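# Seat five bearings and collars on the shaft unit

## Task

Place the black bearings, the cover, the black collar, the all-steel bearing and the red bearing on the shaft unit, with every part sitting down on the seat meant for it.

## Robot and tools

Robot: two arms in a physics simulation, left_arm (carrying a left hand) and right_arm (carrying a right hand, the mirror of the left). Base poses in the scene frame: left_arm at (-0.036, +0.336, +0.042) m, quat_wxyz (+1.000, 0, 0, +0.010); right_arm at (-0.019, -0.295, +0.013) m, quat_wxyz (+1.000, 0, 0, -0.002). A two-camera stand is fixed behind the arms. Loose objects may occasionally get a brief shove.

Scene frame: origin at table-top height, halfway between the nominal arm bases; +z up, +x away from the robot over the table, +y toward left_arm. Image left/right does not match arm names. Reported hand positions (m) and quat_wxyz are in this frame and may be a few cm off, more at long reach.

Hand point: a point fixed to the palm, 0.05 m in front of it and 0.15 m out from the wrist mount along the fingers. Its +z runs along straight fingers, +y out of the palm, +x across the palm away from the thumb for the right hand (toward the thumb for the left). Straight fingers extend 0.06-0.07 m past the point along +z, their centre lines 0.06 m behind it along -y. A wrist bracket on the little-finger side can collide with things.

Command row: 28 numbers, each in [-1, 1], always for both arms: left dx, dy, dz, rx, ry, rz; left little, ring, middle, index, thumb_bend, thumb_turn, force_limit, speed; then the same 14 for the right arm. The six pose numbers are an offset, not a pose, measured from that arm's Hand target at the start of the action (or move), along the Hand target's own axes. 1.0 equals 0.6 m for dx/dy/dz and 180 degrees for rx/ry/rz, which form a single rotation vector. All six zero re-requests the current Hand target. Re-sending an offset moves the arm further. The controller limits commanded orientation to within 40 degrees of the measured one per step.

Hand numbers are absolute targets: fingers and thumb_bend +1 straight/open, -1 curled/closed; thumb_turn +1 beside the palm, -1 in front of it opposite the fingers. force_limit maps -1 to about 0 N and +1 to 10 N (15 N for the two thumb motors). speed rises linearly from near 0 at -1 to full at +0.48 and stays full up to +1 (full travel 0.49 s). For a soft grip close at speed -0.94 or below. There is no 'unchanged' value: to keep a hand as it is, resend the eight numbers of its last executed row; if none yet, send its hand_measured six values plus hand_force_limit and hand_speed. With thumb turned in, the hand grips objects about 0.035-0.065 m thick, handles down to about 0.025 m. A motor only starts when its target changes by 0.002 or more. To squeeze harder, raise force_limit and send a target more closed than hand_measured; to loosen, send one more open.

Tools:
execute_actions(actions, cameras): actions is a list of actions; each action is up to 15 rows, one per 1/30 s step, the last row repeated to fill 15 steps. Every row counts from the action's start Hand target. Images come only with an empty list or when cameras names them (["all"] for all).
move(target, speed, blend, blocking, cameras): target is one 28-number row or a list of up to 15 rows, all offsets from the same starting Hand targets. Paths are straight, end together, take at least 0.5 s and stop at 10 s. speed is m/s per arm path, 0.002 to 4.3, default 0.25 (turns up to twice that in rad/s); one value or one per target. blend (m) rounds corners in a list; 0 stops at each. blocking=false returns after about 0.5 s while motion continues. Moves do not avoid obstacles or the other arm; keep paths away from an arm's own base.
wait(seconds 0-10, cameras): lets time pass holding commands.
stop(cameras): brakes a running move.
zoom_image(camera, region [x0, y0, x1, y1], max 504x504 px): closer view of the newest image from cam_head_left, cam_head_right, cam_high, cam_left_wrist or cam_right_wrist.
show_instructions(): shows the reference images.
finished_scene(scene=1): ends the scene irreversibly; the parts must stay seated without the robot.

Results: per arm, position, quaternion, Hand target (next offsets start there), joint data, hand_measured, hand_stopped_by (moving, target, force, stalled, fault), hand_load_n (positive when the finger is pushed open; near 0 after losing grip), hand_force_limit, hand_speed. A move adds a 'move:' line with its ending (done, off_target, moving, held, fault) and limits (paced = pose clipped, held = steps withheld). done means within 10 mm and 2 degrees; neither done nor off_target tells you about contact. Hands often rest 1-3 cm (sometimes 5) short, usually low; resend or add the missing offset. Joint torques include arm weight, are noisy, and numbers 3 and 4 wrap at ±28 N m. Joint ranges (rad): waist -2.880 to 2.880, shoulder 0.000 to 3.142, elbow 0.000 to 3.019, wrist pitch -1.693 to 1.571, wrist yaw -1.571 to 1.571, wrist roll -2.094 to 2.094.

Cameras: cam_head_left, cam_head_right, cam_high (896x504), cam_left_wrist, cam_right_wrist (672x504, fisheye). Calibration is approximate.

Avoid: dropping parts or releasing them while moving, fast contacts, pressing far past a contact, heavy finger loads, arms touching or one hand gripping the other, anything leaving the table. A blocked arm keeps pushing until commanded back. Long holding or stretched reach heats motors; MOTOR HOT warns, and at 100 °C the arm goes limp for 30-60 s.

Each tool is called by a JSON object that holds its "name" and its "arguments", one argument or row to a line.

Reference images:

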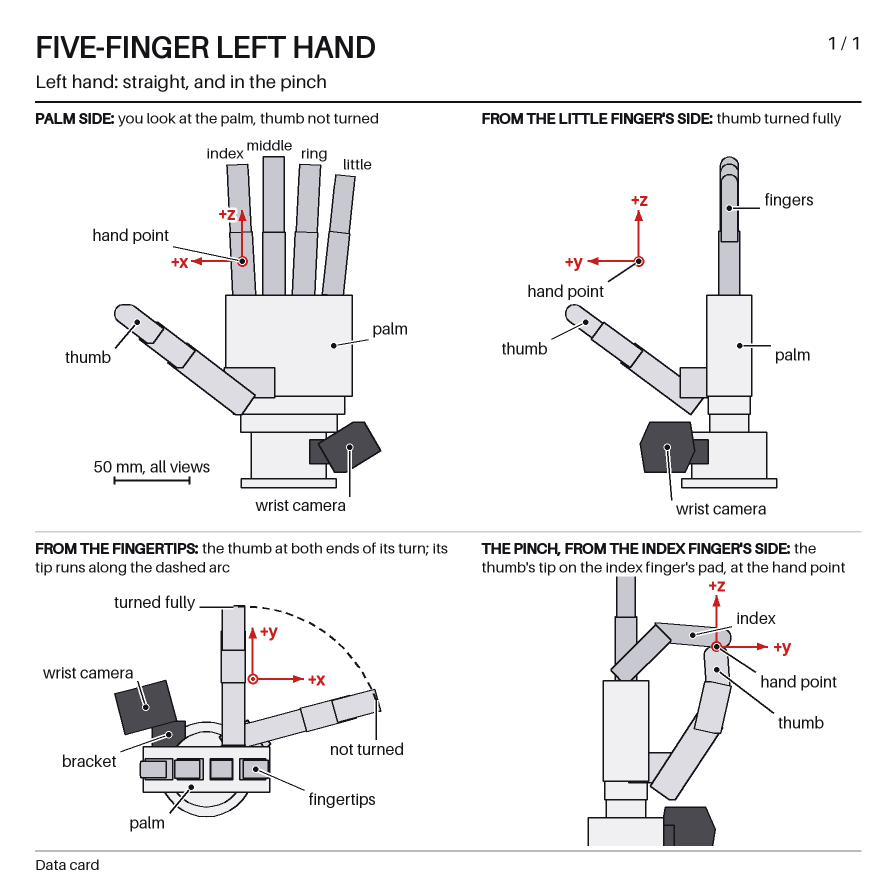

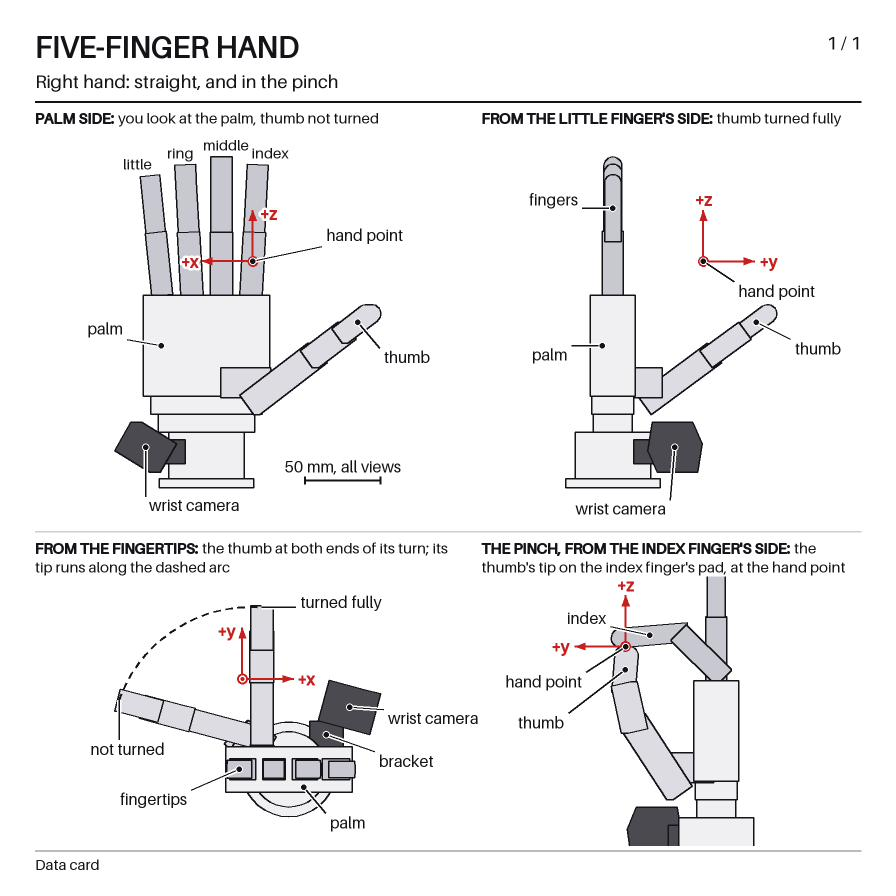

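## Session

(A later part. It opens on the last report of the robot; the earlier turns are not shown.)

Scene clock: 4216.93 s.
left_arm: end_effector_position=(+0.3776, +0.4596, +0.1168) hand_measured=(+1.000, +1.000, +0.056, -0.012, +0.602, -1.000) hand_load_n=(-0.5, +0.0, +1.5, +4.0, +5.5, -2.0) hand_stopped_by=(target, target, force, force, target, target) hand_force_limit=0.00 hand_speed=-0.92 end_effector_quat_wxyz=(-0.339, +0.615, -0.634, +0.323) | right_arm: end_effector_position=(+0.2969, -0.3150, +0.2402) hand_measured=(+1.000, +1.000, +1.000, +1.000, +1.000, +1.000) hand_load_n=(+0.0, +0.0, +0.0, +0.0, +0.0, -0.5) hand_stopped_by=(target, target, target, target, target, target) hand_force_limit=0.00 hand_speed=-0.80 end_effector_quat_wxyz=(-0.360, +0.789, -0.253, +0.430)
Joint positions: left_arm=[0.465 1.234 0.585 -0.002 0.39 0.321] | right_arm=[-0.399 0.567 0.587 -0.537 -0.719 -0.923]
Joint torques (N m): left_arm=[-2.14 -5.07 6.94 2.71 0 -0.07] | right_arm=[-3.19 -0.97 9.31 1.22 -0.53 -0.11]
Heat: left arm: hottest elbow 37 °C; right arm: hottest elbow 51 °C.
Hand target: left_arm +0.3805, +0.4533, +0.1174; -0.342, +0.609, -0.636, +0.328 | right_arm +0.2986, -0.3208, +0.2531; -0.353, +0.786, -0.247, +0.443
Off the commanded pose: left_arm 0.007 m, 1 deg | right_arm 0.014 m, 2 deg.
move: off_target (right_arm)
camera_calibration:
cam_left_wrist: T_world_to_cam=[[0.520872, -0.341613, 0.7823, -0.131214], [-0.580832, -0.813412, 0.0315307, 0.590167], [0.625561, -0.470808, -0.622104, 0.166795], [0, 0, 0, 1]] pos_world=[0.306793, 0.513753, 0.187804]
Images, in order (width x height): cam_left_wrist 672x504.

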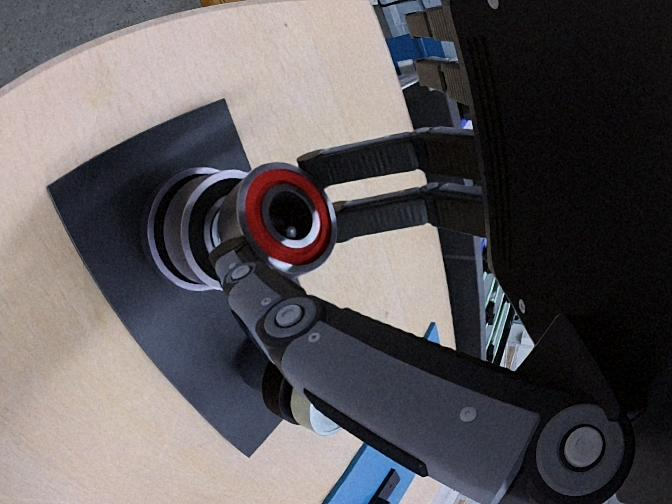

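{"name": "move", "arguments": {
  "target": [
    [0,-0.0139,-0.0092,0,0,0,1,1,-0.2,-0.2,0.6,-1,0.0,-0.92,0,0,0,0,0,0,1,1,1,1,1,1,0,-0.8],
    [-0.012,-0.0278,-0.0184,0,0,0,1,1,-0.2,-0.2,0.6,-1,0.0,-0.92,0,0,0,0,0,0,1,1,1,1,1,1,0,-0.8]
  ],
  "speed": 0.04,
  "cameras": ["cam_left_wrist"]
}}

{"name": "zoom_image", "arguments": {
  "camera": "cam_left_wrist",
  "region": [200, 120, 380, 290]
}}

Scene clock: 4237.03 s.
left_arm: end_effector_position=(+0.3735, +0.4534, +0.1207) hand_measured=(+1.000, +1.000, +0.056, -0.012, +0.600, -1.000) hand_load_n=(+0.0, +0.0, +5.0, +0.0, +0.0, +0.0) hand_stopped_by=(target, target, force, force, target, target) hand_force_limit=0.00 hand_speed=-0.92 end_effector_quat_wxyz=(-0.332, +0.614, -0.637, +0.326) | right_arm: end_effector_position=(+0.2969, -0.3150, +0.2402) hand_measured=(+1.000, +1.000, +1.000, +1.000, +1.000, +1.000) hand_load_n=(+0.0, +0.0, -0.5, +0.0, +0.0, +0.0) hand_stopped_by=(target, target, target, target, target, target) hand_force_limit=0.00 hand_speed=-0.80 end_effector_quat_wxyz=(-0.360, +0.789, -0.253, +0.430)
Joint positions: left_arm=[0.46 1.212 0.585 -0.035 0.397 0.321] | right_arm=[-0.399 0.567 0.587 -0.537 -0.719 -0.923]
Joint torques (N m): left_arm=[-0.32 -5.83 10.09 0.92 0.2 0.07] | right_arm=[-2.9 -0.79 9.31 1.24 -0.52 -0.11]
Heat: left arm: hottest elbow 36 °C; right arm: hottest elbow 51 °C.
Hand target: left_arm +0.3807, +0.4597, +0.1376; -0.341, +0.609, -0.636, +0.328 | right_arm +0.2986, -0.3208, +0.2531; -0.353, +0.786, -0.247, +0.443
Off the commanded pose: left_arm 0.019 m, 1 deg | right_arm 0.014 m, 2 deg.
move: off_target (left_arm, right_arm)
camera_calibration:
cam_left_wrist: T_world_to_cam=[[0.522916, -0.340349, 0.781487, -0.13553], [-0.589776, -0.806398, 0.0434381, 0.581254], [0.615405, -0.483617, -0.622408, 0.178568], [0, 0, 0, 1]] pos_world=[0.303789, 0.508953, 0.191808]
Images, in order (width x height): cam_left_wrist 672x504.

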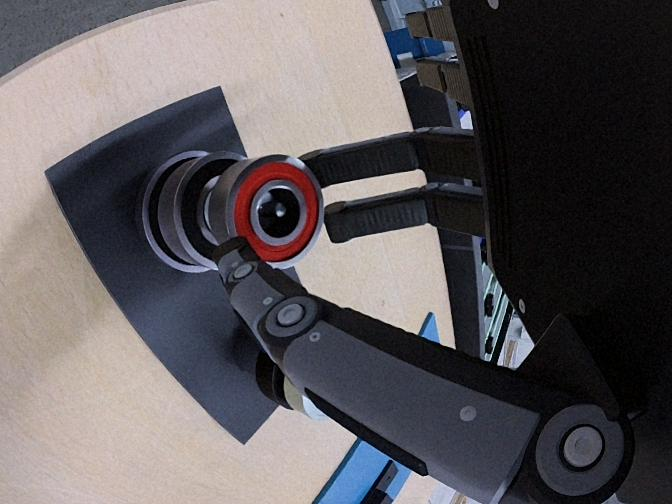

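Scaled by 2.800 from the camera's 672x504 image, which has a finer 960x720 frame.

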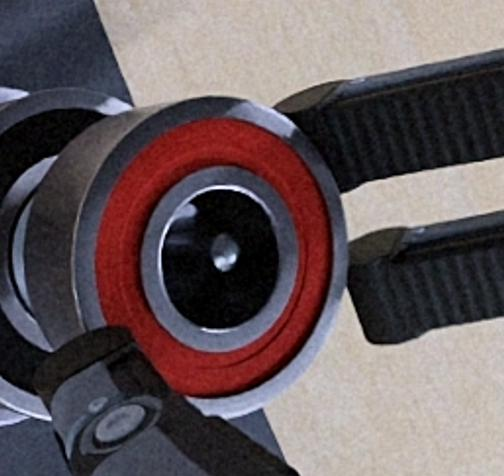

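{"name": "move", "arguments": {
  "target": [0,0,0,0,0,0,1,1,0.3,0.3,0.6,-1,0.0,-0.8,0,0,0,0,0,0,1,1,1,1,1,1,0,-0.8],
  "speed": 0.04,
  "cameras": ["cam_left_wrist"]
}}

{"name": "zoom_image", "arguments": {
  "camera": "cam_left_wrist",
  "region": [180, 120, 360, 290]
}}

Scene clock: 4255.53 s.
left_arm: end_effector_position=(+0.3702, +0.4515, +0.1184) hand_measured=(+1.000, +1.000, +0.300, +0.300, +0.600, -1.000) hand_load_n=(+0.0, +0.0, -0.5, +0.0, +0.0, +0.0) hand_stopped_by=(target, target, target, target, target, target) hand_force_limit=0.00 hand_speed=-0.80 end_effector_quat_wxyz=(-0.324, +0.618, -0.639, +0.324) | right_arm: end_effector_position=(+0.2969, -0.3150, +0.2402) hand_measured=(+1.000, +1.000, +1.000, +1.000, +1.000, +1.000) hand_load_n=(+0.0, +0.0, +0.0, +0.0, +0.0, +0.0) hand_stopped_by=(target, target, target, target, target, target) hand_force_limit=0.00 hand_speed=-0.80 end_effector_quat_wxyz=(-0.360, +0.789, -0.253, +0.430)
Joint positions: left_arm=[0.46 1.211 0.585 -0.054 0.398 0.321] | right_arm=[-0.399 0.567 0.587 -0.537 -0.719 -0.923]
Joint torques (N m): left_arm=[-0.21 -5.71 10.09 1.63 0.17 0.06] | right_arm=[-2.96 -0.97 9.26 1.29 -0.53 -0.13]
Heat: left arm: hottest elbow 37 °C; right arm: hottest elbow 51 °C.
Hand target: left_arm +0.3807, +0.4597, +0.1376; -0.341, +0.609, -0.636, +0.328 | right_arm +0.2986, -0.3208, +0.2531; -0.353, +0.786, -0.247, +0.443
Off the commanded pose: left_arm 0.023 m, 2 deg | right_arm 0.014 m, 2 deg.
move: off_target (left_arm, right_arm)
camera_calibration:
cam_left_wrist: T_world_to_cam=[[0.534464, -0.33412, 0.776345, -0.139053], [-0.589458, -0.805635, 0.0590786, 0.575619], [0.605712, -0.489199, -0.627533, 0.184951], [0, 0, 0, 1]] pos_world=[0.301595, 0.507756, 0.190009]
Images, in order (width x height): cam_left_wrist 672x504.

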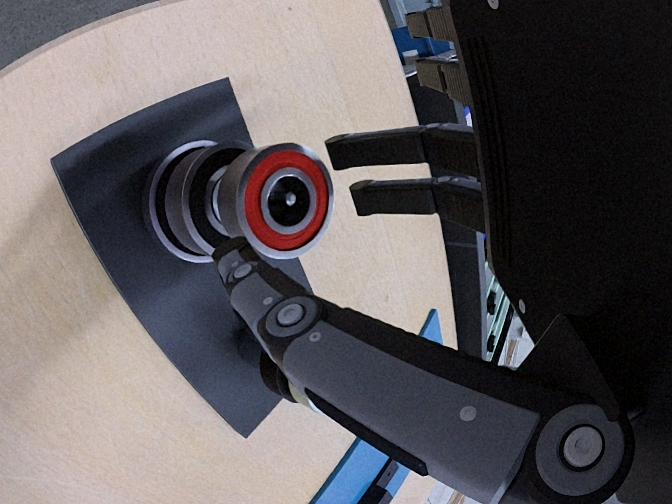

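Scaled by 2.800 from the camera's 672x504 image, which has a finer 960x720 frame.

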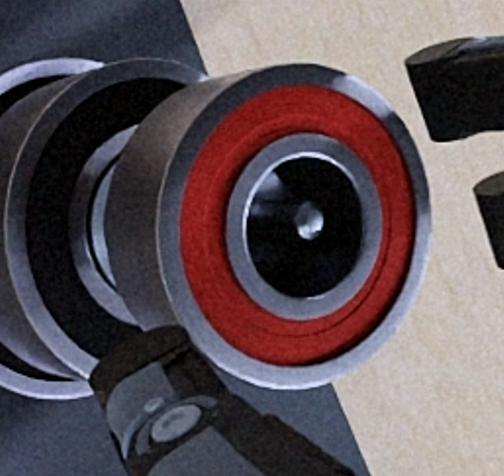

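{"name": "move", "arguments": {
  "target": [-0.0035,0.0274,0.0147,0,0,0,1,1,0.3,0.3,0.6,-1,0.0,-0.8,0,0,0,0,0,0,1,1,1,1,1,1,0,-0.8],
  "speed": 0.03,
  "cameras": ["cam_left_wrist"]
}}

{"name": "zoom_image", "arguments": {
  "camera": "cam_left_wrist",
  "region": [180, 120, 360, 290]
}}

Scene clock: 4287.07 s.
left_arm: end_effector_position=(+0.3744, +0.4548, +0.1190) hand_measured=(+1.000, +1.000, +0.300, +0.300, +0.600, -1.000) hand_load_n=(+0.0, +0.0, +0.0, +0.0, +1.5, +1.0) hand_stopped_by=(target, target, target, target, target, target) hand_force_limit=0.00 hand_speed=-0.80 end_effector_quat_wxyz=(-0.331, +0.614, -0.637, +0.329) | right_arm: end_effector_position=(+0.2969, -0.3150, +0.2402) hand_measured=(+1.000, +1.000, +1.000, +1.000, +1.000, +1.000) hand_load_n=(+0.0, +0.0, +0.0, +0.0, +0.0, +0.0) hand_stopped_by=(target, target, target, target, target, target) hand_force_limit=0.00 hand_speed=-0.80 end_effector_quat_wxyz=(-0.360, +0.789, -0.253, +0.430)
Joint positions: left_arm=[0.466 1.222 0.585 -0.025 0.408 0.321] | right_arm=[-0.399 0.567 0.587 -0.537 -0.719 -0.923]
Joint torques (N m): left_arm=[-0.09 -3.78 7.86 3.04 0.1 0.13] | right_arm=[-3.25 -0.79 9.24 1.28 -0.52 -0.14]
Heat: left arm: hottest elbow 38 °C; right arm: hottest elbow 51 °C.
Hand target: left_arm +0.3790, +0.4625, +0.1191; -0.341, +0.609, -0.636, +0.328 | right_arm +0.2986, -0.3208, +0.2531; -0.353, +0.786, -0.247, +0.443
Off the commanded pose: left_arm 0.009 m, 1 deg | right_arm 0.014 m, 2 deg.
move: off_target (right_arm)
camera_calibration:
cam_left_wrist: T_world_to_cam=[[0.51911, -0.337424, 0.785283, -0.134578], [-0.591927, -0.804705, 0.0455236, 0.582892], [0.61656, -0.488462, -0.617461, 0.178742], [0, 0, 0, 1]] pos_world=[0.304686, 0.510955, 0.189513]
Images, in order (width x height): cam_left_wrist 672x504.

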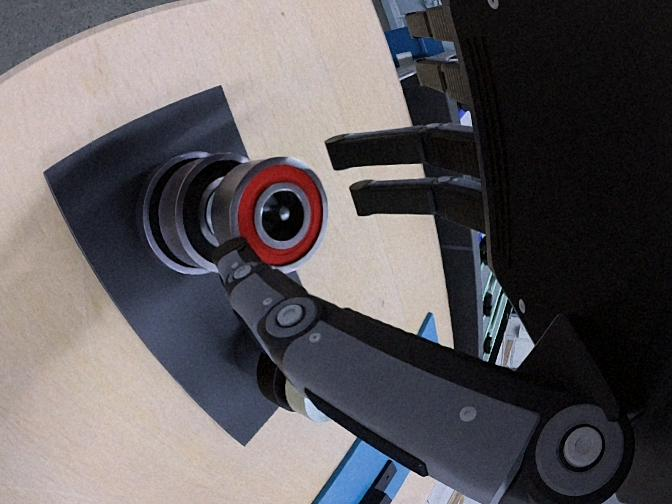

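Scaled by 2.800 from the camera's 672x504 image, which has a finer 960x720 frame.

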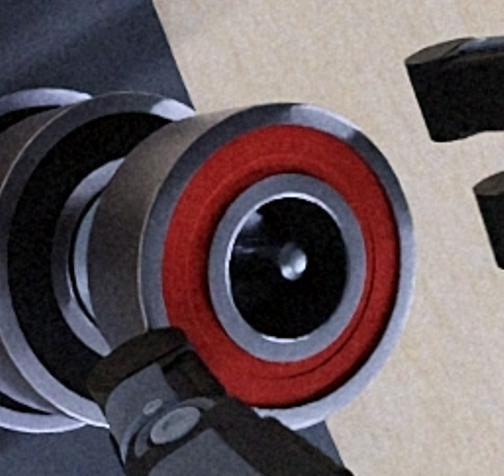

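{"name": "move", "arguments": {
  "target": [0,0.0063,0.0041,0,0,0,1,1,0.3,0.3,0.6,-1,0.0,-0.8,0,0,0,0,0,0,1,1,1,1,1,1,0,-0.8],
  "speed": 0.03
}}

{"name": "move", "arguments": {
  "target": [0,0,0,0,0,0,1,1,-0.2,-0.2,0.6,-1,0.1,-0.92,0,0,0,0,0,0,1,1,1,1,1,1,0,-0.8],
  "speed": 0.03,
  "cameras": ["cam_left_wrist"]
}}

{"name": "zoom_image", "arguments": {
  "camera": "cam_left_wrist",
  "region": [180, 120, 360, 290]
}}

Scene clock: 4307.17 s.
left_arm: end_effector_position=(+0.3749, +0.4546, +0.1189) hand_measured=(+1.000, +1.000, +0.300, +0.300, +0.600, -1.000) hand_load_n=(+0.0, +0.0, +0.0, +0.0, +3.0, +2.0) hand_stopped_by=(target, target, target, target, target, target) hand_force_limit=0.00 hand_speed=-0.80 end_effector_quat_wxyz=(-0.333, +0.612, -0.636, +0.331) | right_arm: end_effector_position=(+0.2969, -0.3150, +0.2402) hand_measured=(+1.000, +1.000, +1.000, +1.000, +1.000, +1.000) hand_load_n=(+0.0, +0.0, +0.0, +0.0, +0.0, -0.5) hand_stopped_by=(target, target, target, target, target, target) hand_force_limit=0.00 hand_speed=-0.80 end_effector_quat_wxyz=(-0.360, +0.789, -0.253, +0.430)
Joint positions: left_arm=[0.467 1.224 0.582 -0.016 0.412 0.321] | right_arm=[-0.399 0.567 0.587 -0.537 -0.719 -0.923]
Joint torques (N m): left_arm=[0.09 -3.14 7.58 3.37 -0.03 0.14] | right_arm=[-3.14 -0.62 9.31 1.29 -0.52 -0.15]
Heat: left arm: hottest elbow 37 °C; right arm: hottest elbow 51 °C.
Hand target: left_arm +0.3790, +0.4625, +0.1146; -0.341, +0.609, -0.636, +0.328 | right_arm +0.2986, -0.3208, +0.2531; -0.353, +0.786, -0.247, +0.443
Off the commanded pose: left_arm 0.010 m, 1 deg | right_arm 0.014 m, 2 deg.
move: off_target (right_arm)

Scene clock: 4309.10 s.
left_arm: end_effector_position=(+0.3759, +0.4548, +0.1194) hand_measured=(+1.000, +1.000, +0.034, -0.072, +0.602, -1.000) hand_load_n=(+0.0, +0.0, +2.0, +5.0, +8.5, +0.0) hand_stopped_by=(target, target, force, force, target, target) hand_force_limit=0.10 hand_speed=-0.92 end_effector_quat_wxyz=(-0.334, +0.611, -0.636, +0.332) | right_arm: end_effector_position=(+0.2969, -0.3150, +0.2402) hand_measured=(+1.000, +1.000, +1.000, +1.000, +1.000, +1.000) hand_load_n=(+0.0, +0.0, +0.0, +0.0, +0.0, +0.0) hand_stopped_by=(target, target, target, target, target, target) hand_force_limit=0.00 hand_speed=-0.80 end_effector_quat_wxyz=(-0.360, +0.789, -0.253, +0.430)
Joint positions: left_arm=[0.467 1.225 0.582 -0.011 0.414 0.321] | right_arm=[-0.399 0.567 0.587 -0.537 -0.719 -0.923]
Joint torques (N m): left_arm=[0.03 -3.14 7.54 3.11 -0.07 0.14] | right_arm=[-3.02 -0.62 9.24 1.25 -0.52 -0.12]
Heat: left arm: hottest elbow 37 °C; right arm: hottest elbow 51 °C.
Hand target: left_arm +0.3791, +0.4626, +0.1146; -0.341, +0.609, -0.636, +0.328 | right_arm +0.2986, -0.3208, +0.2531; -0.353, +0.786, -0.247, +0.443
Off the commanded pose: left_arm 0.010 m, 1 deg | right_arm 0.014 m, 2 deg.
move: off_target (right_arm)
camera_calibration:
cam_left_wrist: T_world_to_cam=[[0.510352, -0.340329, 0.789758, -0.131426], [-0.595103, -0.80272, 0.0386484, 0.584851], [0.620801, -0.489712, -0.6122, 0.176451], [0, 0, 0, 1]] pos_world=[0.305579, 0.511153, 0.189215]
Images, in order (width x height): cam_left_wrist 672x504.

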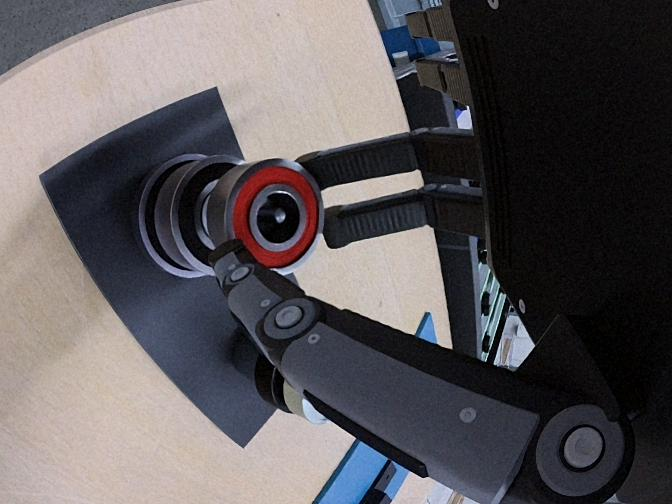

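Scaled by 2.800 from the camera's 672x504 image, which has a finer 960x720 frame.

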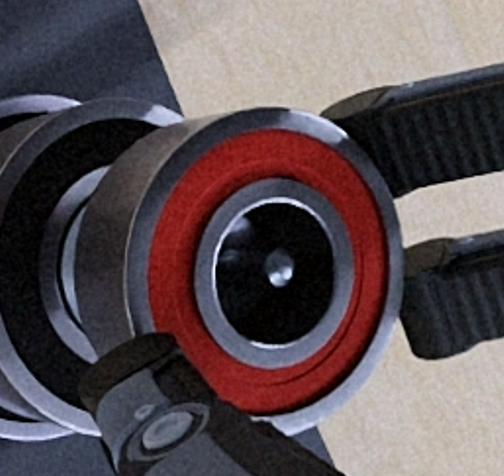

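{"name": "move", "arguments": {
  "target": [
    [0,-0.0835,-0.0551,0,0,0,1,1,-0.2,-0.2,0.6,-1,0.1,-0.92,0,0,0,0,0,0,1,1,1,1,1,1,0,-0.8],
    [0.3417,-0.1175,-0.0036,0,0,0,1,1,-0.2,-0.2,0.6,-1,0.1,-0.92,0,0,0,0,0,0,1,1,1,1,1,1,0,-0.8]
  ],
  "speed": [0.06,0.15],
  "cameras": ["cam_left_wrist"]
}}

Scene clock: 4339.97 s.
left_arm: end_effector_position=(+0.3944, +0.2615, +0.1507) hand_measured=(+1.000, +1.000, +0.032, -0.072, +0.600, -1.000) hand_load_n=(+0.0, +0.0, +0.0, +0.0, +0.0, +0.0) hand_stopped_by=(target, target, force, force, target, target) hand_force_limit=0.10 hand_speed=-0.92 end_effector_quat_wxyz=(-0.332, +0.613, -0.646, +0.310) | right_arm: end_effector_position=(+0.2969, -0.3150, +0.2402) hand_measured=(+1.000, +1.000, +1.000, +1.000, +1.000, +1.000) hand_load_n=(+0.0, +0.0, +0.0, +0.0, +0.0, +0.0) hand_stopped_by=(target, target, target, target, target, target) hand_force_limit=0.00 hand_speed=-0.80 end_effector_quat_wxyz=(-0.360, +0.789, -0.253, +0.430)
Joint positions: left_arm=[-0.174 1.122 0.619 -0.131 -0.131 -0.035] | right_arm=[-0.399 0.567 0.587 -0.537 -0.719 -0.923]
Joint torques (N m): left_arm=[-1.49 -3.6 10.67 2.84 -0.26 -0.14] | right_arm=[-3.31 -0.67 9.25 1.32 -0.53 -0.15]
Heat: left arm: hottest elbow 37 °C; right arm: hottest elbow 51 °C.
Hand target: left_arm +0.4111, +0.2548, +0.1673; -0.341, +0.610, -0.636, +0.328 | right_arm +0.2986, -0.3208, +0.2531; -0.353, +0.786, -0.247, +0.443
Off the commanded pose: left_arm 0.025 m, 3 deg | right_arm 0.014 m, 2 deg.
move: off_target (left_arm, right_arm)
camera_calibration:
cam_left_wrist: T_world_to_cam=[[0.541372, -0.362232, 0.758752, -0.233268], [-0.590526, -0.806195, 0.0364603, 0.438951], [0.598495, -0.467801, -0.650358, 0.0982454], [0, 0, 0, 1]] pos_world=[0.326697, 0.315342, 0.224883]
Images, in order (width x height): cam_left_wrist 672x504.

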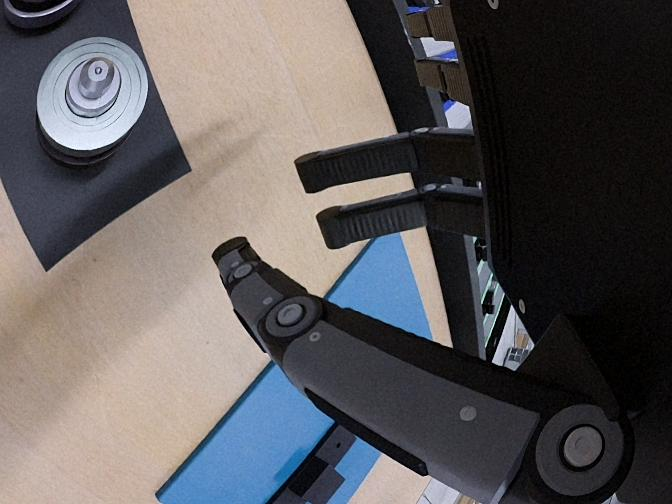

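{"name": "execute_actions", "arguments": {
  "actions": [],
  "cameras": ["cam_head_left","cam_high"]
}}

{"name": "zoom_image", "arguments": {
  "camera": "cam_head_left",
  "region": [200, 220, 330, 310]
}}

{"name": "zoom_image", "arguments": {
  "camera": "cam_high",
  "region": [540, 90, 700, 200]
}}

Scene clock: 4344.57 s.
left_arm: end_effector_position=(+0.3944, +0.2615, +0.1507) hand_measured=(+1.000, +1.000, +0.032, -0.072, +0.600, -1.000) hand_load_n=(+0.0, +0.0, +0.0, +0.0, +0.0, +0.0) hand_stopped_by=(target, target, force, force, target, target) hand_force_limit=0.10 hand_speed=-0.92 end_effector_quat_wxyz=(-0.332, +0.613, -0.646, +0.310) | right_arm: end_effector_position=(+0.2969, -0.3150, +0.2402) hand_measured=(+1.000, +1.000, +1.000, +1.000, +1.000, +1.000) hand_load_n=(+0.0, +0.0, +0.0, +0.0, +0.0, -0.5) hand_stopped_by=(target, target, target, target, target, target) hand_force_limit=0.00 hand_speed=-0.80 end_effector_quat_wxyz=(-0.360, +0.789, -0.253, +0.430)
Joint positions: left_arm=[-0.174 1.122 0.619 -0.131 -0.131 -0.035] | right_arm=[-0.399 0.567 0.587 -0.537 -0.719 -0.923]
Joint velocities: within noise
Joint torques (N m): left_arm=[-1.44 -3.49 10.67 2.89 -0.26 -0.15] | right_arm=[-3.14 -0.91 9.22 1.31 -0.52 -0.12]
Heat: left arm: hottest elbow 37 °C; right arm: hottest elbow 51 °C.
Hand target: left_arm +0.4111, +0.2548, +0.1673; -0.341, +0.610, -0.636, +0.328 | right_arm +0.2986, -0.3208, +0.2531; -0.353, +0.786, -0.247, +0.443
Off the commanded pose: left_arm 0.025 m, 3 deg | right_arm 0.014 m, 2 deg.
Images, in order (width x height): cam_head_left 896x504, cam_high 896x504.

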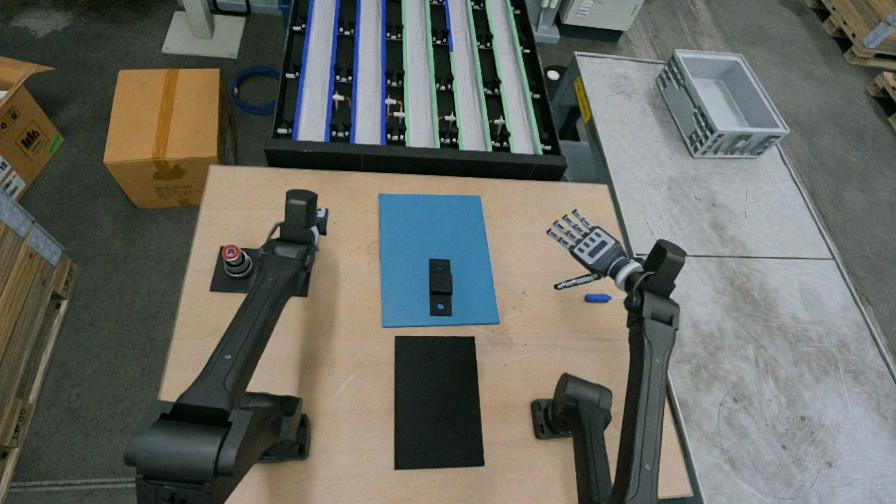

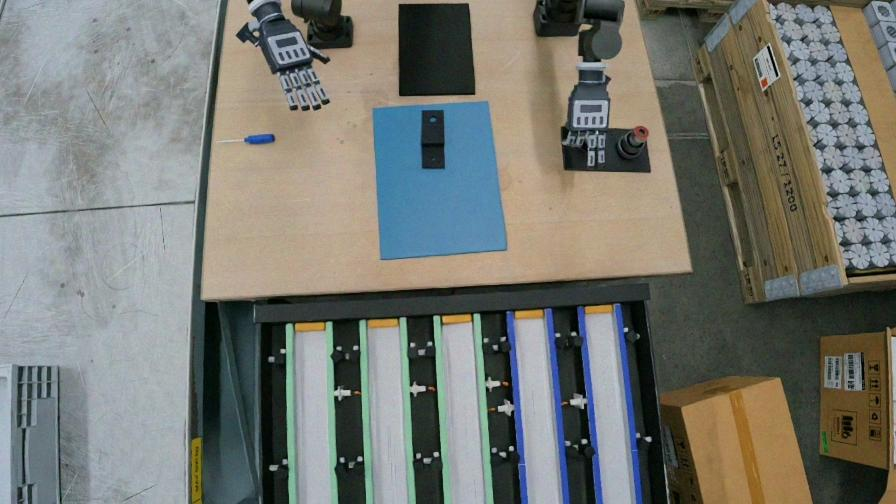

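Scaled by 3.877 from the camera's 896x504 image, which has a finer 1280x720 frame.

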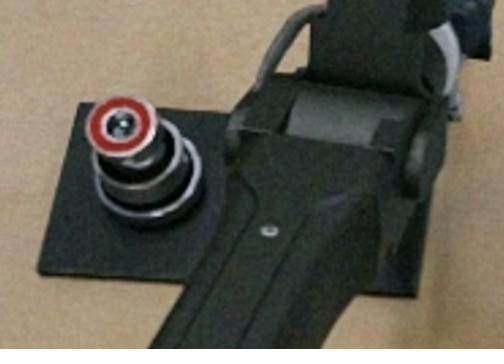

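Scaled by 3.150 from the camera's 896x504 image, which has a finer 1280x720 frame.

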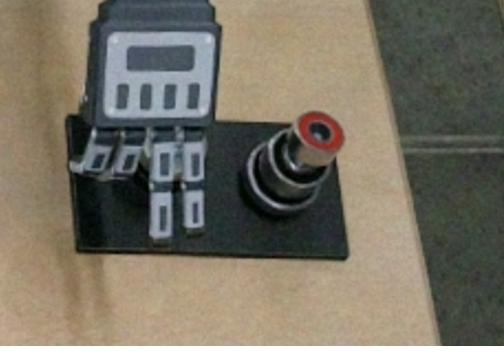

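{"name": "move", "arguments": {
  "target": [
    [0.02,-0.03,-0.04,0,0,0,1,1,0.9,0.9,0.6,-1,0.0,-0.5,0,0,0,0,0,0,1,1,1,1,1,1,0,-0.8],
    [-0.2,0.05,-0.14,0,0,0,1,1,0.9,0.9,0.6,-1,0.0,-0.5,0,0,0,0,0,0,1,1,1,1,1,1,0,-0.8],
    [-0.4320,0.1490,-0.2440,0,0,0,1,1,0.9,0.9,0.6,-1,0.0,-0.5,0,0,0,0,0,0,1,1,1,1,1,1,0,-0.8]
  ],
  "speed": 0.2,
  "blend": [0.01,0.05,0],
  "cameras": ["cam_left_wrist"]
}}

{"name": "zoom_image", "arguments": {
  "camera": "cam_left_wrist",
  "region": [260, 110, 420, 270]
}}

Scene clock: 4362.30 s.
left_arm: end_effector_position=(+0.2368, +0.5005, +0.1609) hand_measured=(+1.000, +1.000, +0.900, +0.900, +0.600, -1.000) hand_load_n=(-0.5, +0.0, -0.5, +0.0, +0.5, +0.0) hand_stopped_by=(target, target, target, target, target, target) hand_force_limit=0.00 hand_speed=-0.50 end_effector_quat_wxyz=(-0.322, +0.620, -0.633, +0.333) | right_arm: end_effector_position=(+0.2969, -0.3150, +0.2402) hand_measured=(+1.000, +1.000, +1.000, +1.000, +1.000, +1.000) hand_load_n=(+0.0, +0.0, +0.0, +0.0, +0.0, +0.0) hand_stopped_by=(target, target, target, target, target, target) hand_force_limit=0.00 hand_speed=-0.80 end_effector_quat_wxyz=(-0.360, +0.789, -0.253, +0.430)
Joint positions: left_arm=[0.911 0.913 0.55 -0.518 0.736 0.677] | right_arm=[-0.399 0.567 0.587 -0.537 -0.719 -0.923]
Joint torques (N m): left_arm=[-0.15 -1.08 12.66 1.29 0.38 0.14] | right_arm=[-3.02 -0.73 9.22 1.25 -0.51 -0.13]
Heat: left arm: hottest elbow 38 °C; right arm: hottest elbow 51 °C.
Hand target: left_arm +0.2460, +0.5176, +0.1826; -0.341, +0.609, -0.636, +0.328 | right_arm +0.2986, -0.3208, +0.2531; -0.353, +0.786, -0.247, +0.443
Off the commanded pose: left_arm 0.029 m, 3 deg | right_arm 0.014 m, 2 deg.
move: off_target (left_arm, right_arm)
camera_calibration:
cam_left_wrist: T_world_to_cam=[[0.527728, -0.318154, 0.787579, -0.0925853], [-0.58838, -0.805653, 0.0687971, 0.532202], [0.612627, -0.499702, -0.612361, 0.317492], [0, 0, 0, 1]] pos_world=[0.167492, 0.557965, 0.230724]
Images, in order (width x height): cam_left_wrist 672x504.

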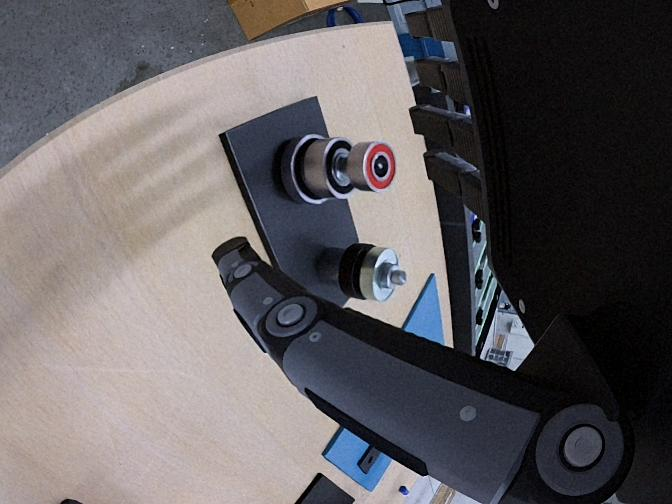

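Scaled by 3.150 from the camera's 672x504 image, which has a finer 960x720 frame.

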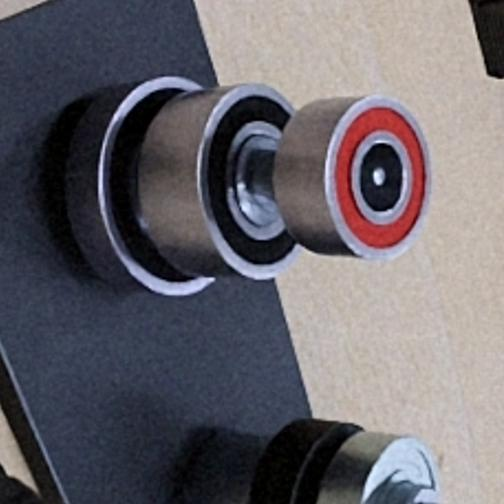

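{"name": "move", "arguments": {
  "target": [0.1008,-0.0820,0.2075,0,0,0,1,1,0.0,0.0,1,-1,0.0,-0.5,0,0,0,0,0,0,1,1,1,1,1,1,0,-0.8],
  "speed": 0.12,
  "cameras": ["cam_left_wrist"]
}}

{"name": "zoom_image", "arguments": {
  "camera": "cam_left_wrist",
  "region": [160, 110, 380, 290]
}}

Scene clock: 4416.93 s.
left_arm: end_effector_position=(+0.3499, +0.4466, +0.1291) hand_measured=(+1.000, +1.000, +0.000, +0.000, +1.000, -1.000) hand_load_n=(+0.0, +0.0, -0.5, +0.5, +0.0, +0.0) hand_stopped_by=(target, target, target, target, target, target) hand_force_limit=0.00 hand_speed=-0.50 end_effector_quat_wxyz=(-0.318, +0.621, -0.642, +0.318) | right_arm: end_effector_position=(+0.2969, -0.3150, +0.2402) hand_measured=(+1.000, +1.000, +1.000, +1.000, +1.000, +1.000) hand_load_n=(+0.0, +0.0, +0.0, +0.0, +0.0, +0.0) hand_stopped_by=(target, target, target, target, target, target) hand_force_limit=0.00 hand_speed=-0.80 end_effector_quat_wxyz=(-0.360, +0.789, -0.253, +0.430)
Joint positions: left_arm=[0.472 1.13 0.571 -0.146 0.402 0.336] | right_arm=[-0.399 0.567 0.587 -0.537 -0.719 -0.923]
Joint torques (N m): left_arm=[-1.49 -3.25 12.07 2.69 -0.03 -0.16] | right_arm=[-2.96 -0.73 9.28 1.32 -0.52 -0.12]
Heat: left arm: hottest elbow 45 °C; right arm: hottest elbow 51 °C.
Hand target: left_arm +0.3755, +0.4551, +0.1528; -0.341, +0.610, -0.636, +0.328 | right_arm +0.2986, -0.3208, +0.2531; -0.353, +0.786, -0.247, +0.443
Off the commanded pose: left_arm 0.036 m, 3 deg | right_arm 0.014 m, 2 deg.
move: off_target (left_arm, right_arm)
camera_calibration:
cam_left_wrist: T_world_to_cam=[[0.549891, -0.333426, 0.765799, -0.142506], [-0.588338, -0.805422, 0.0717852, 0.556975], [0.592856, -0.490022, -0.639061, 0.207892], [0, 0, 0, 1]] pos_world=[0.282803, 0.502957, 0.202004]
Images, in order (width x height): cam_left_wrist 672x504.

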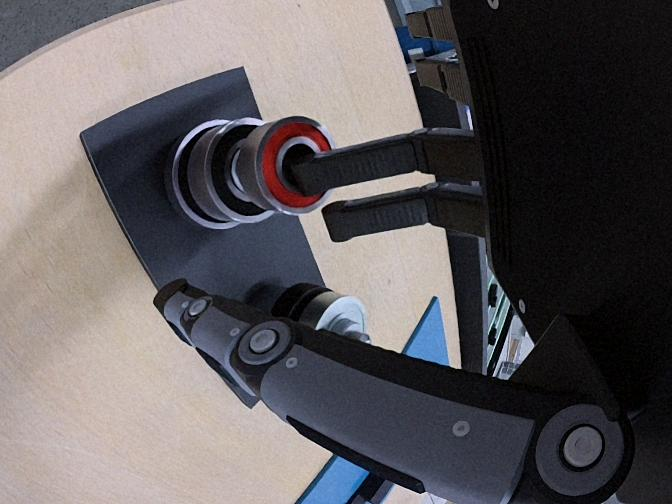

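Scaled by 2.291 from the camera's 672x504 image, which has a finer 960x720 frame.

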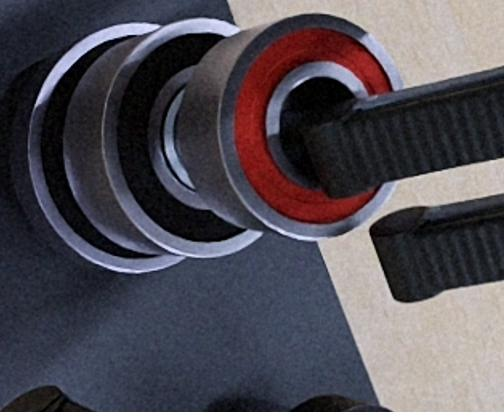

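{"name": "move", "arguments": {
  "target": [
    [0,-0.0348,-0.0230,0,0,0,1,1,0.0,0.0,1,-1,0.0,-0.5,0,0,0,0,0,0,1,1,1,1,1,1,0,-0.8],
    [0,-0.0348,0.0123,0,0,0,1,1,0.0,0.0,1,-1,0.0,-0.5,0,0,0,0,0,0,1,1,1,1,1,1,0,-0.8],
    [-0.0055,0.0026,0.0047,0,0,0,1,1,0.0,0.0,1,-1,0.0,-0.5,0,0,0,0,0,0,1,1,1,1,1,1,0,-0.8]
  ],
  "speed": 0.08,
  "cameras": ["cam_left_wrist"]
}}

{"name": "zoom_image", "arguments": {
  "camera": "cam_left_wrist",
  "region": [160, 110, 380, 290]
}}

Scene clock: 4432.37 s.
left_arm: end_effector_position=(+0.3729, +0.4517, +0.1470) hand_measured=(+1.000, +1.000, +0.000, +0.000, +1.000, -1.000) hand_load_n=(+0.0, +0.0, +0.0, +0.0, +0.0, -0.5) hand_stopped_by=(target, target, target, target, target, target) hand_force_limit=0.00 hand_speed=-0.50 end_effector_quat_wxyz=(-0.331, +0.614, -0.638, +0.327) | right_arm: end_effector_position=(+0.2969, -0.3150, +0.2402) hand_measured=(+1.000, +1.000, +1.000, +1.000, +1.000, +1.000) hand_load_n=(+0.0, +0.0, +0.0, +0.0, +0.0, +0.0) hand_stopped_by=(target, target, target, target, target, target) hand_force_limit=0.00 hand_speed=-0.80 end_effector_quat_wxyz=(-0.360, +0.789, -0.253, +0.430)
Joint positions: left_arm=[0.458 1.157 0.625 -0.131 0.399 0.32] | right_arm=[-0.399 0.567 0.587 -0.537 -0.719 -0.923]
Joint torques (N m): left_arm=[0.09 -4.01 8.34 2.86 0.19 0.09] | right_arm=[-3.19 -0.67 9.32 1.25 -0.51 -0.11]
Heat: left arm: hottest elbow 45 °C; right arm: hottest elbow 51 °C.
Hand target: left_arm +0.3769, +0.4584, +0.1499; -0.341, +0.610, -0.636, +0.328 | right_arm +0.2986, -0.3208, +0.2531; -0.353, +0.786, -0.247, +0.443
Off the commanded pose: left_arm 0.009 m, 1 deg | right_arm 0.014 m, 2 deg.
move: off_target (right_arm)
camera_calibration:
cam_left_wrist: T_world_to_cam=[[0.521837, -0.340112, 0.782311, -0.156132], [-0.592021, -0.804661, 0.0450752, 0.578278], [0.614164, -0.486666, -0.621255, 0.196106], [0, 0, 0, 1]] pos_world=[0.303387, 0.507653, 0.21791]
Images, in order (width x height): cam_left_wrist 672x504.

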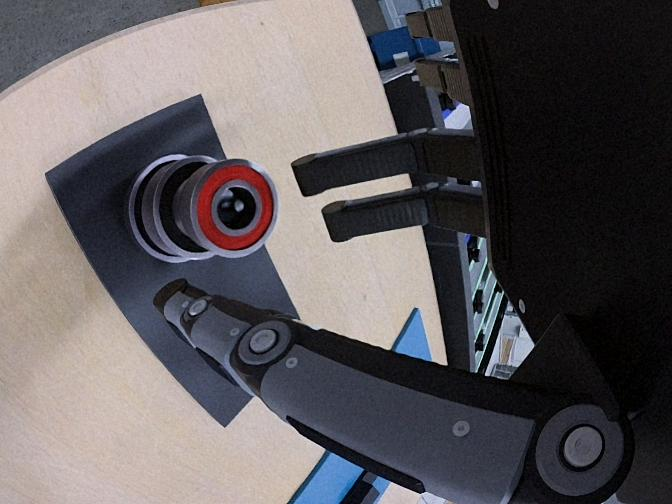

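Scaled by 2.291 from the camera's 672x504 image, which has a finer 960x720 frame.

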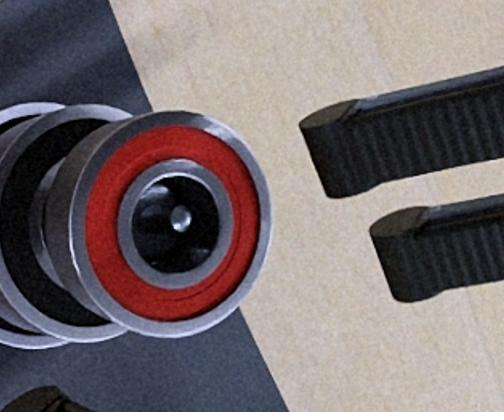

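{"name": "move", "arguments": {
  "target": [-0.0132,0.0184,0.0083,0,0,0,1,1,0.0,0.0,1,-1,0.0,-0.5,0,0,0,0,0,0,1,1,1,1,1,1,0,-0.8],
  "speed": 0.06,
  "cameras": ["cam_left_wrist"]
}}

{"name": "zoom_image", "arguments": {
  "camera": "cam_left_wrist",
  "region": [160, 130, 380, 310]
}}

Scene clock: 4444.53 s.
left_arm: end_effector_position=(+0.3729, +0.4602, +0.1384) hand_measured=(+1.000, +1.000, +0.000, +0.000, +1.000, -1.000) hand_load_n=(+0.0, +0.0, +0.0, +0.0, +0.5, +0.0) hand_stopped_by=(target, target, target, target, target, target) hand_force_limit=0.00 hand_speed=-0.50 end_effector_quat_wxyz=(-0.333, +0.614, -0.636, +0.329) | right_arm: end_effector_position=(+0.2969, -0.3150, +0.2402) hand_measured=(+1.000, +1.000, +1.000, +1.000, +1.000, +1.000) hand_load_n=(+0.0, +0.0, +0.0, +0.0, +0.0, +0.0) hand_stopped_by=(target, target, target, target, target, target) hand_force_limit=0.00 hand_speed=-0.80 end_effector_quat_wxyz=(-0.360, +0.789, -0.253, +0.430)
Joint positions: left_arm=[0.483 1.184 0.617 -0.096 0.419 0.331] | right_arm=[-0.399 0.567 0.587 -0.537 -0.719 -0.923]
Joint torques (N m): left_arm=[-0.03 -3.9 7.91 2.78 0.18 0.15] | right_arm=[-3.31 -0.62 9.28 1.18 -0.51 -0.12]
Heat: left arm: hottest elbow 42 °C; right arm: hottest elbow 51 °C.
Hand target: left_arm +0.3753, +0.4667, +0.1384; -0.341, +0.609, -0.636, +0.328 | right_arm +0.2986, -0.3208, +0.2531; -0.353, +0.786, -0.247, +0.443
Off the commanded pose: left_arm 0.007 m, 1 deg | right_arm 0.014 m, 2 deg.
move: off_target (right_arm)
camera_calibration:
cam_left_wrist: T_world_to_cam=[[0.517984, -0.337617, 0.785944, -0.146743], [-0.590328, -0.806027, 0.0428182, 0.585896], [0.619036, -0.486144, -0.616814, 0.192226], [0, 0, 0, 1]] pos_world=[0.302886, 0.516155, 0.208812]
Images, in order (width x height): cam_left_wrist 672x504.

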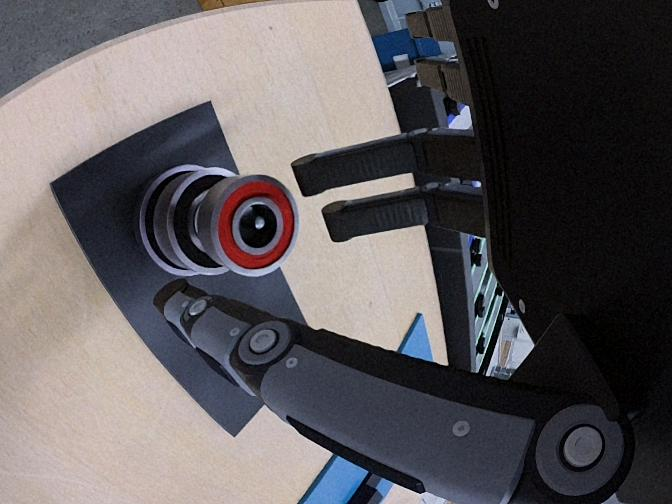

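Scaled by 2.291 from the camera's 672x504 image, which has a finer 960x720 frame.

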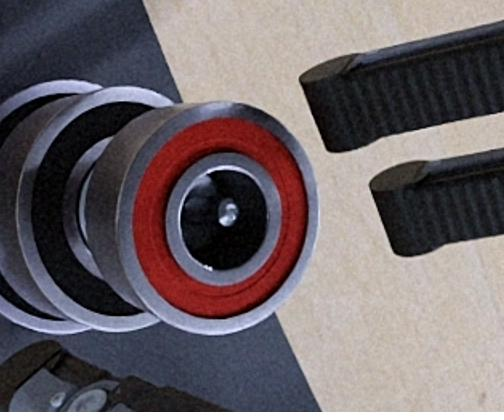

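{"name": "move", "arguments": {
  "target": [0,0.0104,0.0069,0,0,0,1,1,-0.1,-0.1,1,-1,0.0,-0.5,0,0,0,0,0,0,1,1,1,1,1,1,0,-0.8],
  "speed": 0.04,
  "cameras": ["cam_left_wrist"]
}}

{"name": "zoom_image", "arguments": {
  "camera": "cam_left_wrist",
  "region": [160, 130, 380, 310]
}}

Scene clock: 4462.00 s.
left_arm: end_effector_position=(+0.3734, +0.4606, +0.1315) hand_measured=(+1.000, +1.000, -0.100, -0.100, +1.000, -1.000) hand_load_n=(+0.0, +0.0, +0.0, +0.0, +0.0, +0.0) hand_stopped_by=(target, target, target, target, target, target) hand_force_limit=0.00 hand_speed=-0.50 end_effector_quat_wxyz=(-0.333, +0.614, -0.636, +0.329) | right_arm: end_effector_position=(+0.2969, -0.3150, +0.2402) hand_measured=(+1.000, +1.000, +1.000, +1.000, +1.000, +1.000) hand_load_n=(+0.0, +0.0, +0.0, +0.0, +0.0, +0.0) hand_stopped_by=(target, target, target, target, target, target) hand_force_limit=0.00 hand_speed=-0.80 end_effector_quat_wxyz=(-0.360, +0.789, -0.253, +0.430)
Joint positions: left_arm=[0.483 1.2 0.606 -0.068 0.42 0.332] | right_arm=[-0.399 0.567 0.587 -0.537 -0.719 -0.923]
Joint torques (N m): left_arm=[0.26 -3.96 7.69 2.74 0.18 0.14] | right_arm=[-3.19 -0.73 9.26 1.31 -0.52 -0.11]
Heat: left arm: hottest elbow 41 °C; right arm: hottest elbow 51 °C.
Hand target: left_arm +0.3753, +0.4671, +0.1309; -0.341, +0.609, -0.636, +0.328 | right_arm +0.2986, -0.3208, +0.2531; -0.353, +0.786, -0.247, +0.443
Off the commanded pose: left_arm 0.007 m, 1 deg | right_arm 0.014 m, 2 deg.
move: off_target (right_arm)
camera_calibration:
cam_left_wrist: T_world_to_cam=[[0.516968, -0.33859, 0.786194, -0.140552], [-0.590676, -0.805849, 0.0413486, 0.587063], [0.619553, -0.485761, -0.616595, 0.187457], [0, 0, 0, 1]] pos_world=[0.303285, 0.516554, 0.201812]
Images, in order (width x height): cam_left_wrist 672x504.

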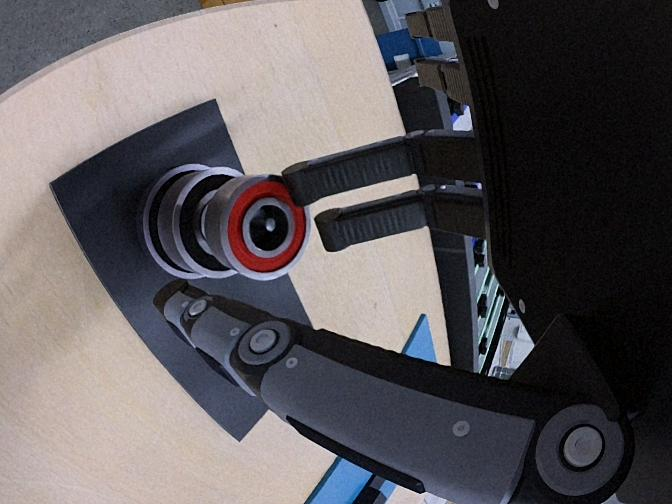

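Scaled by 2.291 from the camera's 672x504 image, which has a finer 960x720 frame.

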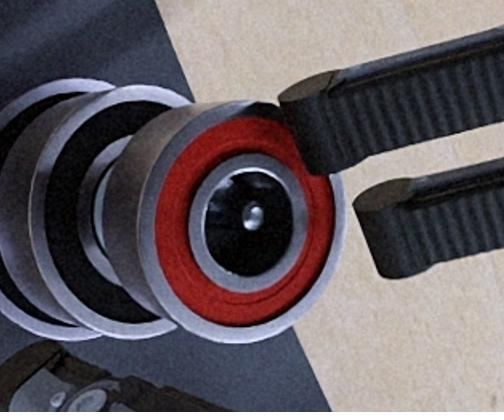

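{"name": "move", "arguments": {
  "target": [0,0.0104,0.0069,0,0,0,1,1,-0.1,-0.1,1,-1,0.0,-0.5,0,0,0,0,0,0,1,1,1,1,1,1,0,-0.8],
  "speed": 0.03,
  "cameras": ["cam_left_wrist"]
}}

{"name": "zoom_image", "arguments": {
  "camera": "cam_left_wrist",
  "region": [160, 130, 380, 310]
}}

Scene clock: 4472.63 s.
left_arm: end_effector_position=(+0.3736, +0.4614, +0.1245) hand_measured=(+1.000, +1.000, -0.100, -0.100, +1.000, -1.000) hand_load_n=(+0.0, +0.0, +0.0, +0.0, +0.0, +0.0) hand_stopped_by=(target, target, target, target, target, target) hand_force_limit=0.00 hand_speed=-0.50 end_effector_quat_wxyz=(-0.334, +0.613, -0.636, +0.330) | right_arm: end_effector_position=(+0.2969, -0.3150, +0.2402) hand_measured=(+1.000, +1.000, +1.000, +1.000, +1.000, +1.000) hand_load_n=(+0.0, +0.0, +0.0, +0.0, +0.5, -0.5) hand_stopped_by=(target, target, target, target, target, target) hand_force_limit=0.00 hand_speed=-0.80 end_effector_quat_wxyz=(-0.360, +0.789, -0.253, +0.430)
Joint positions: left_arm=[0.485 1.216 0.595 -0.039 0.422 0.333] | right_arm=[-0.399 0.567 0.587 -0.537 -0.719 -0.923]
Joint torques (N m): left_arm=[0.09 -4.07 7.6 2.76 0.14 0.15] | right_arm=[-3.14 -0.56 9.32 1.32 -0.51 -0.11]
Heat: left arm: hottest elbow 40 °C; right arm: hottest elbow 51 °C.
Hand target: left_arm +0.3752, +0.4673, +0.1233; -0.341, +0.610, -0.636, +0.328 | right_arm +0.2986, -0.3208, +0.2531; -0.353, +0.786, -0.247, +0.443
Off the commanded pose: left_arm 0.006 m, 1 deg | right_arm 0.014 m, 2 deg.
move: off_target (right_arm)
camera_calibration:
cam_left_wrist: T_world_to_cam=[[0.515148, -0.339052, 0.787189, -0.134187], [-0.59081, -0.805841, 0.0395494, 0.588366], [0.620939, -0.485453, -0.615442, 0.182553], [0, 0, 0, 1]] pos_world=[0.303384, 0.517254, 0.194712]
Images, in order (width x height): cam_left_wrist 672x504.

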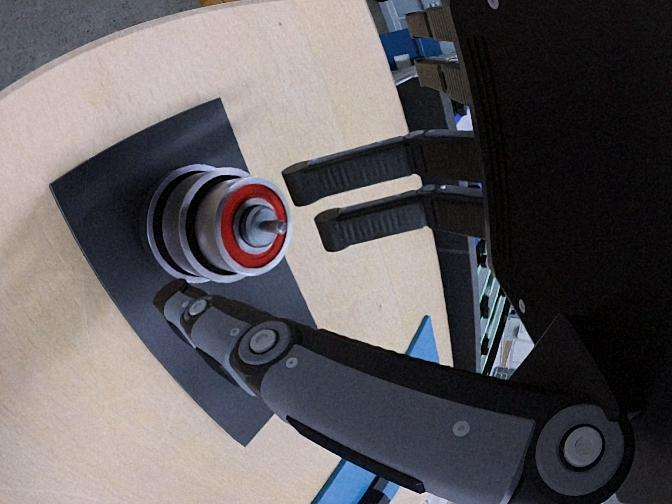

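Scaled by 2.291 from the camera's 672x504 image, which has a finer 960x720 frame.

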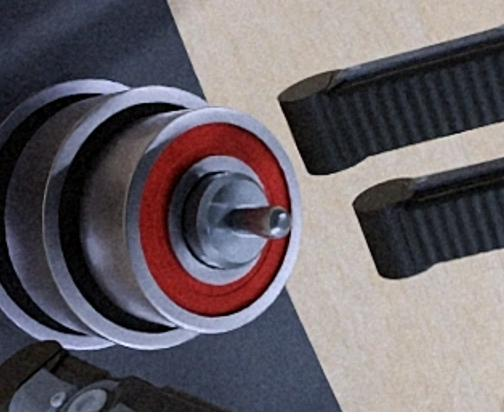

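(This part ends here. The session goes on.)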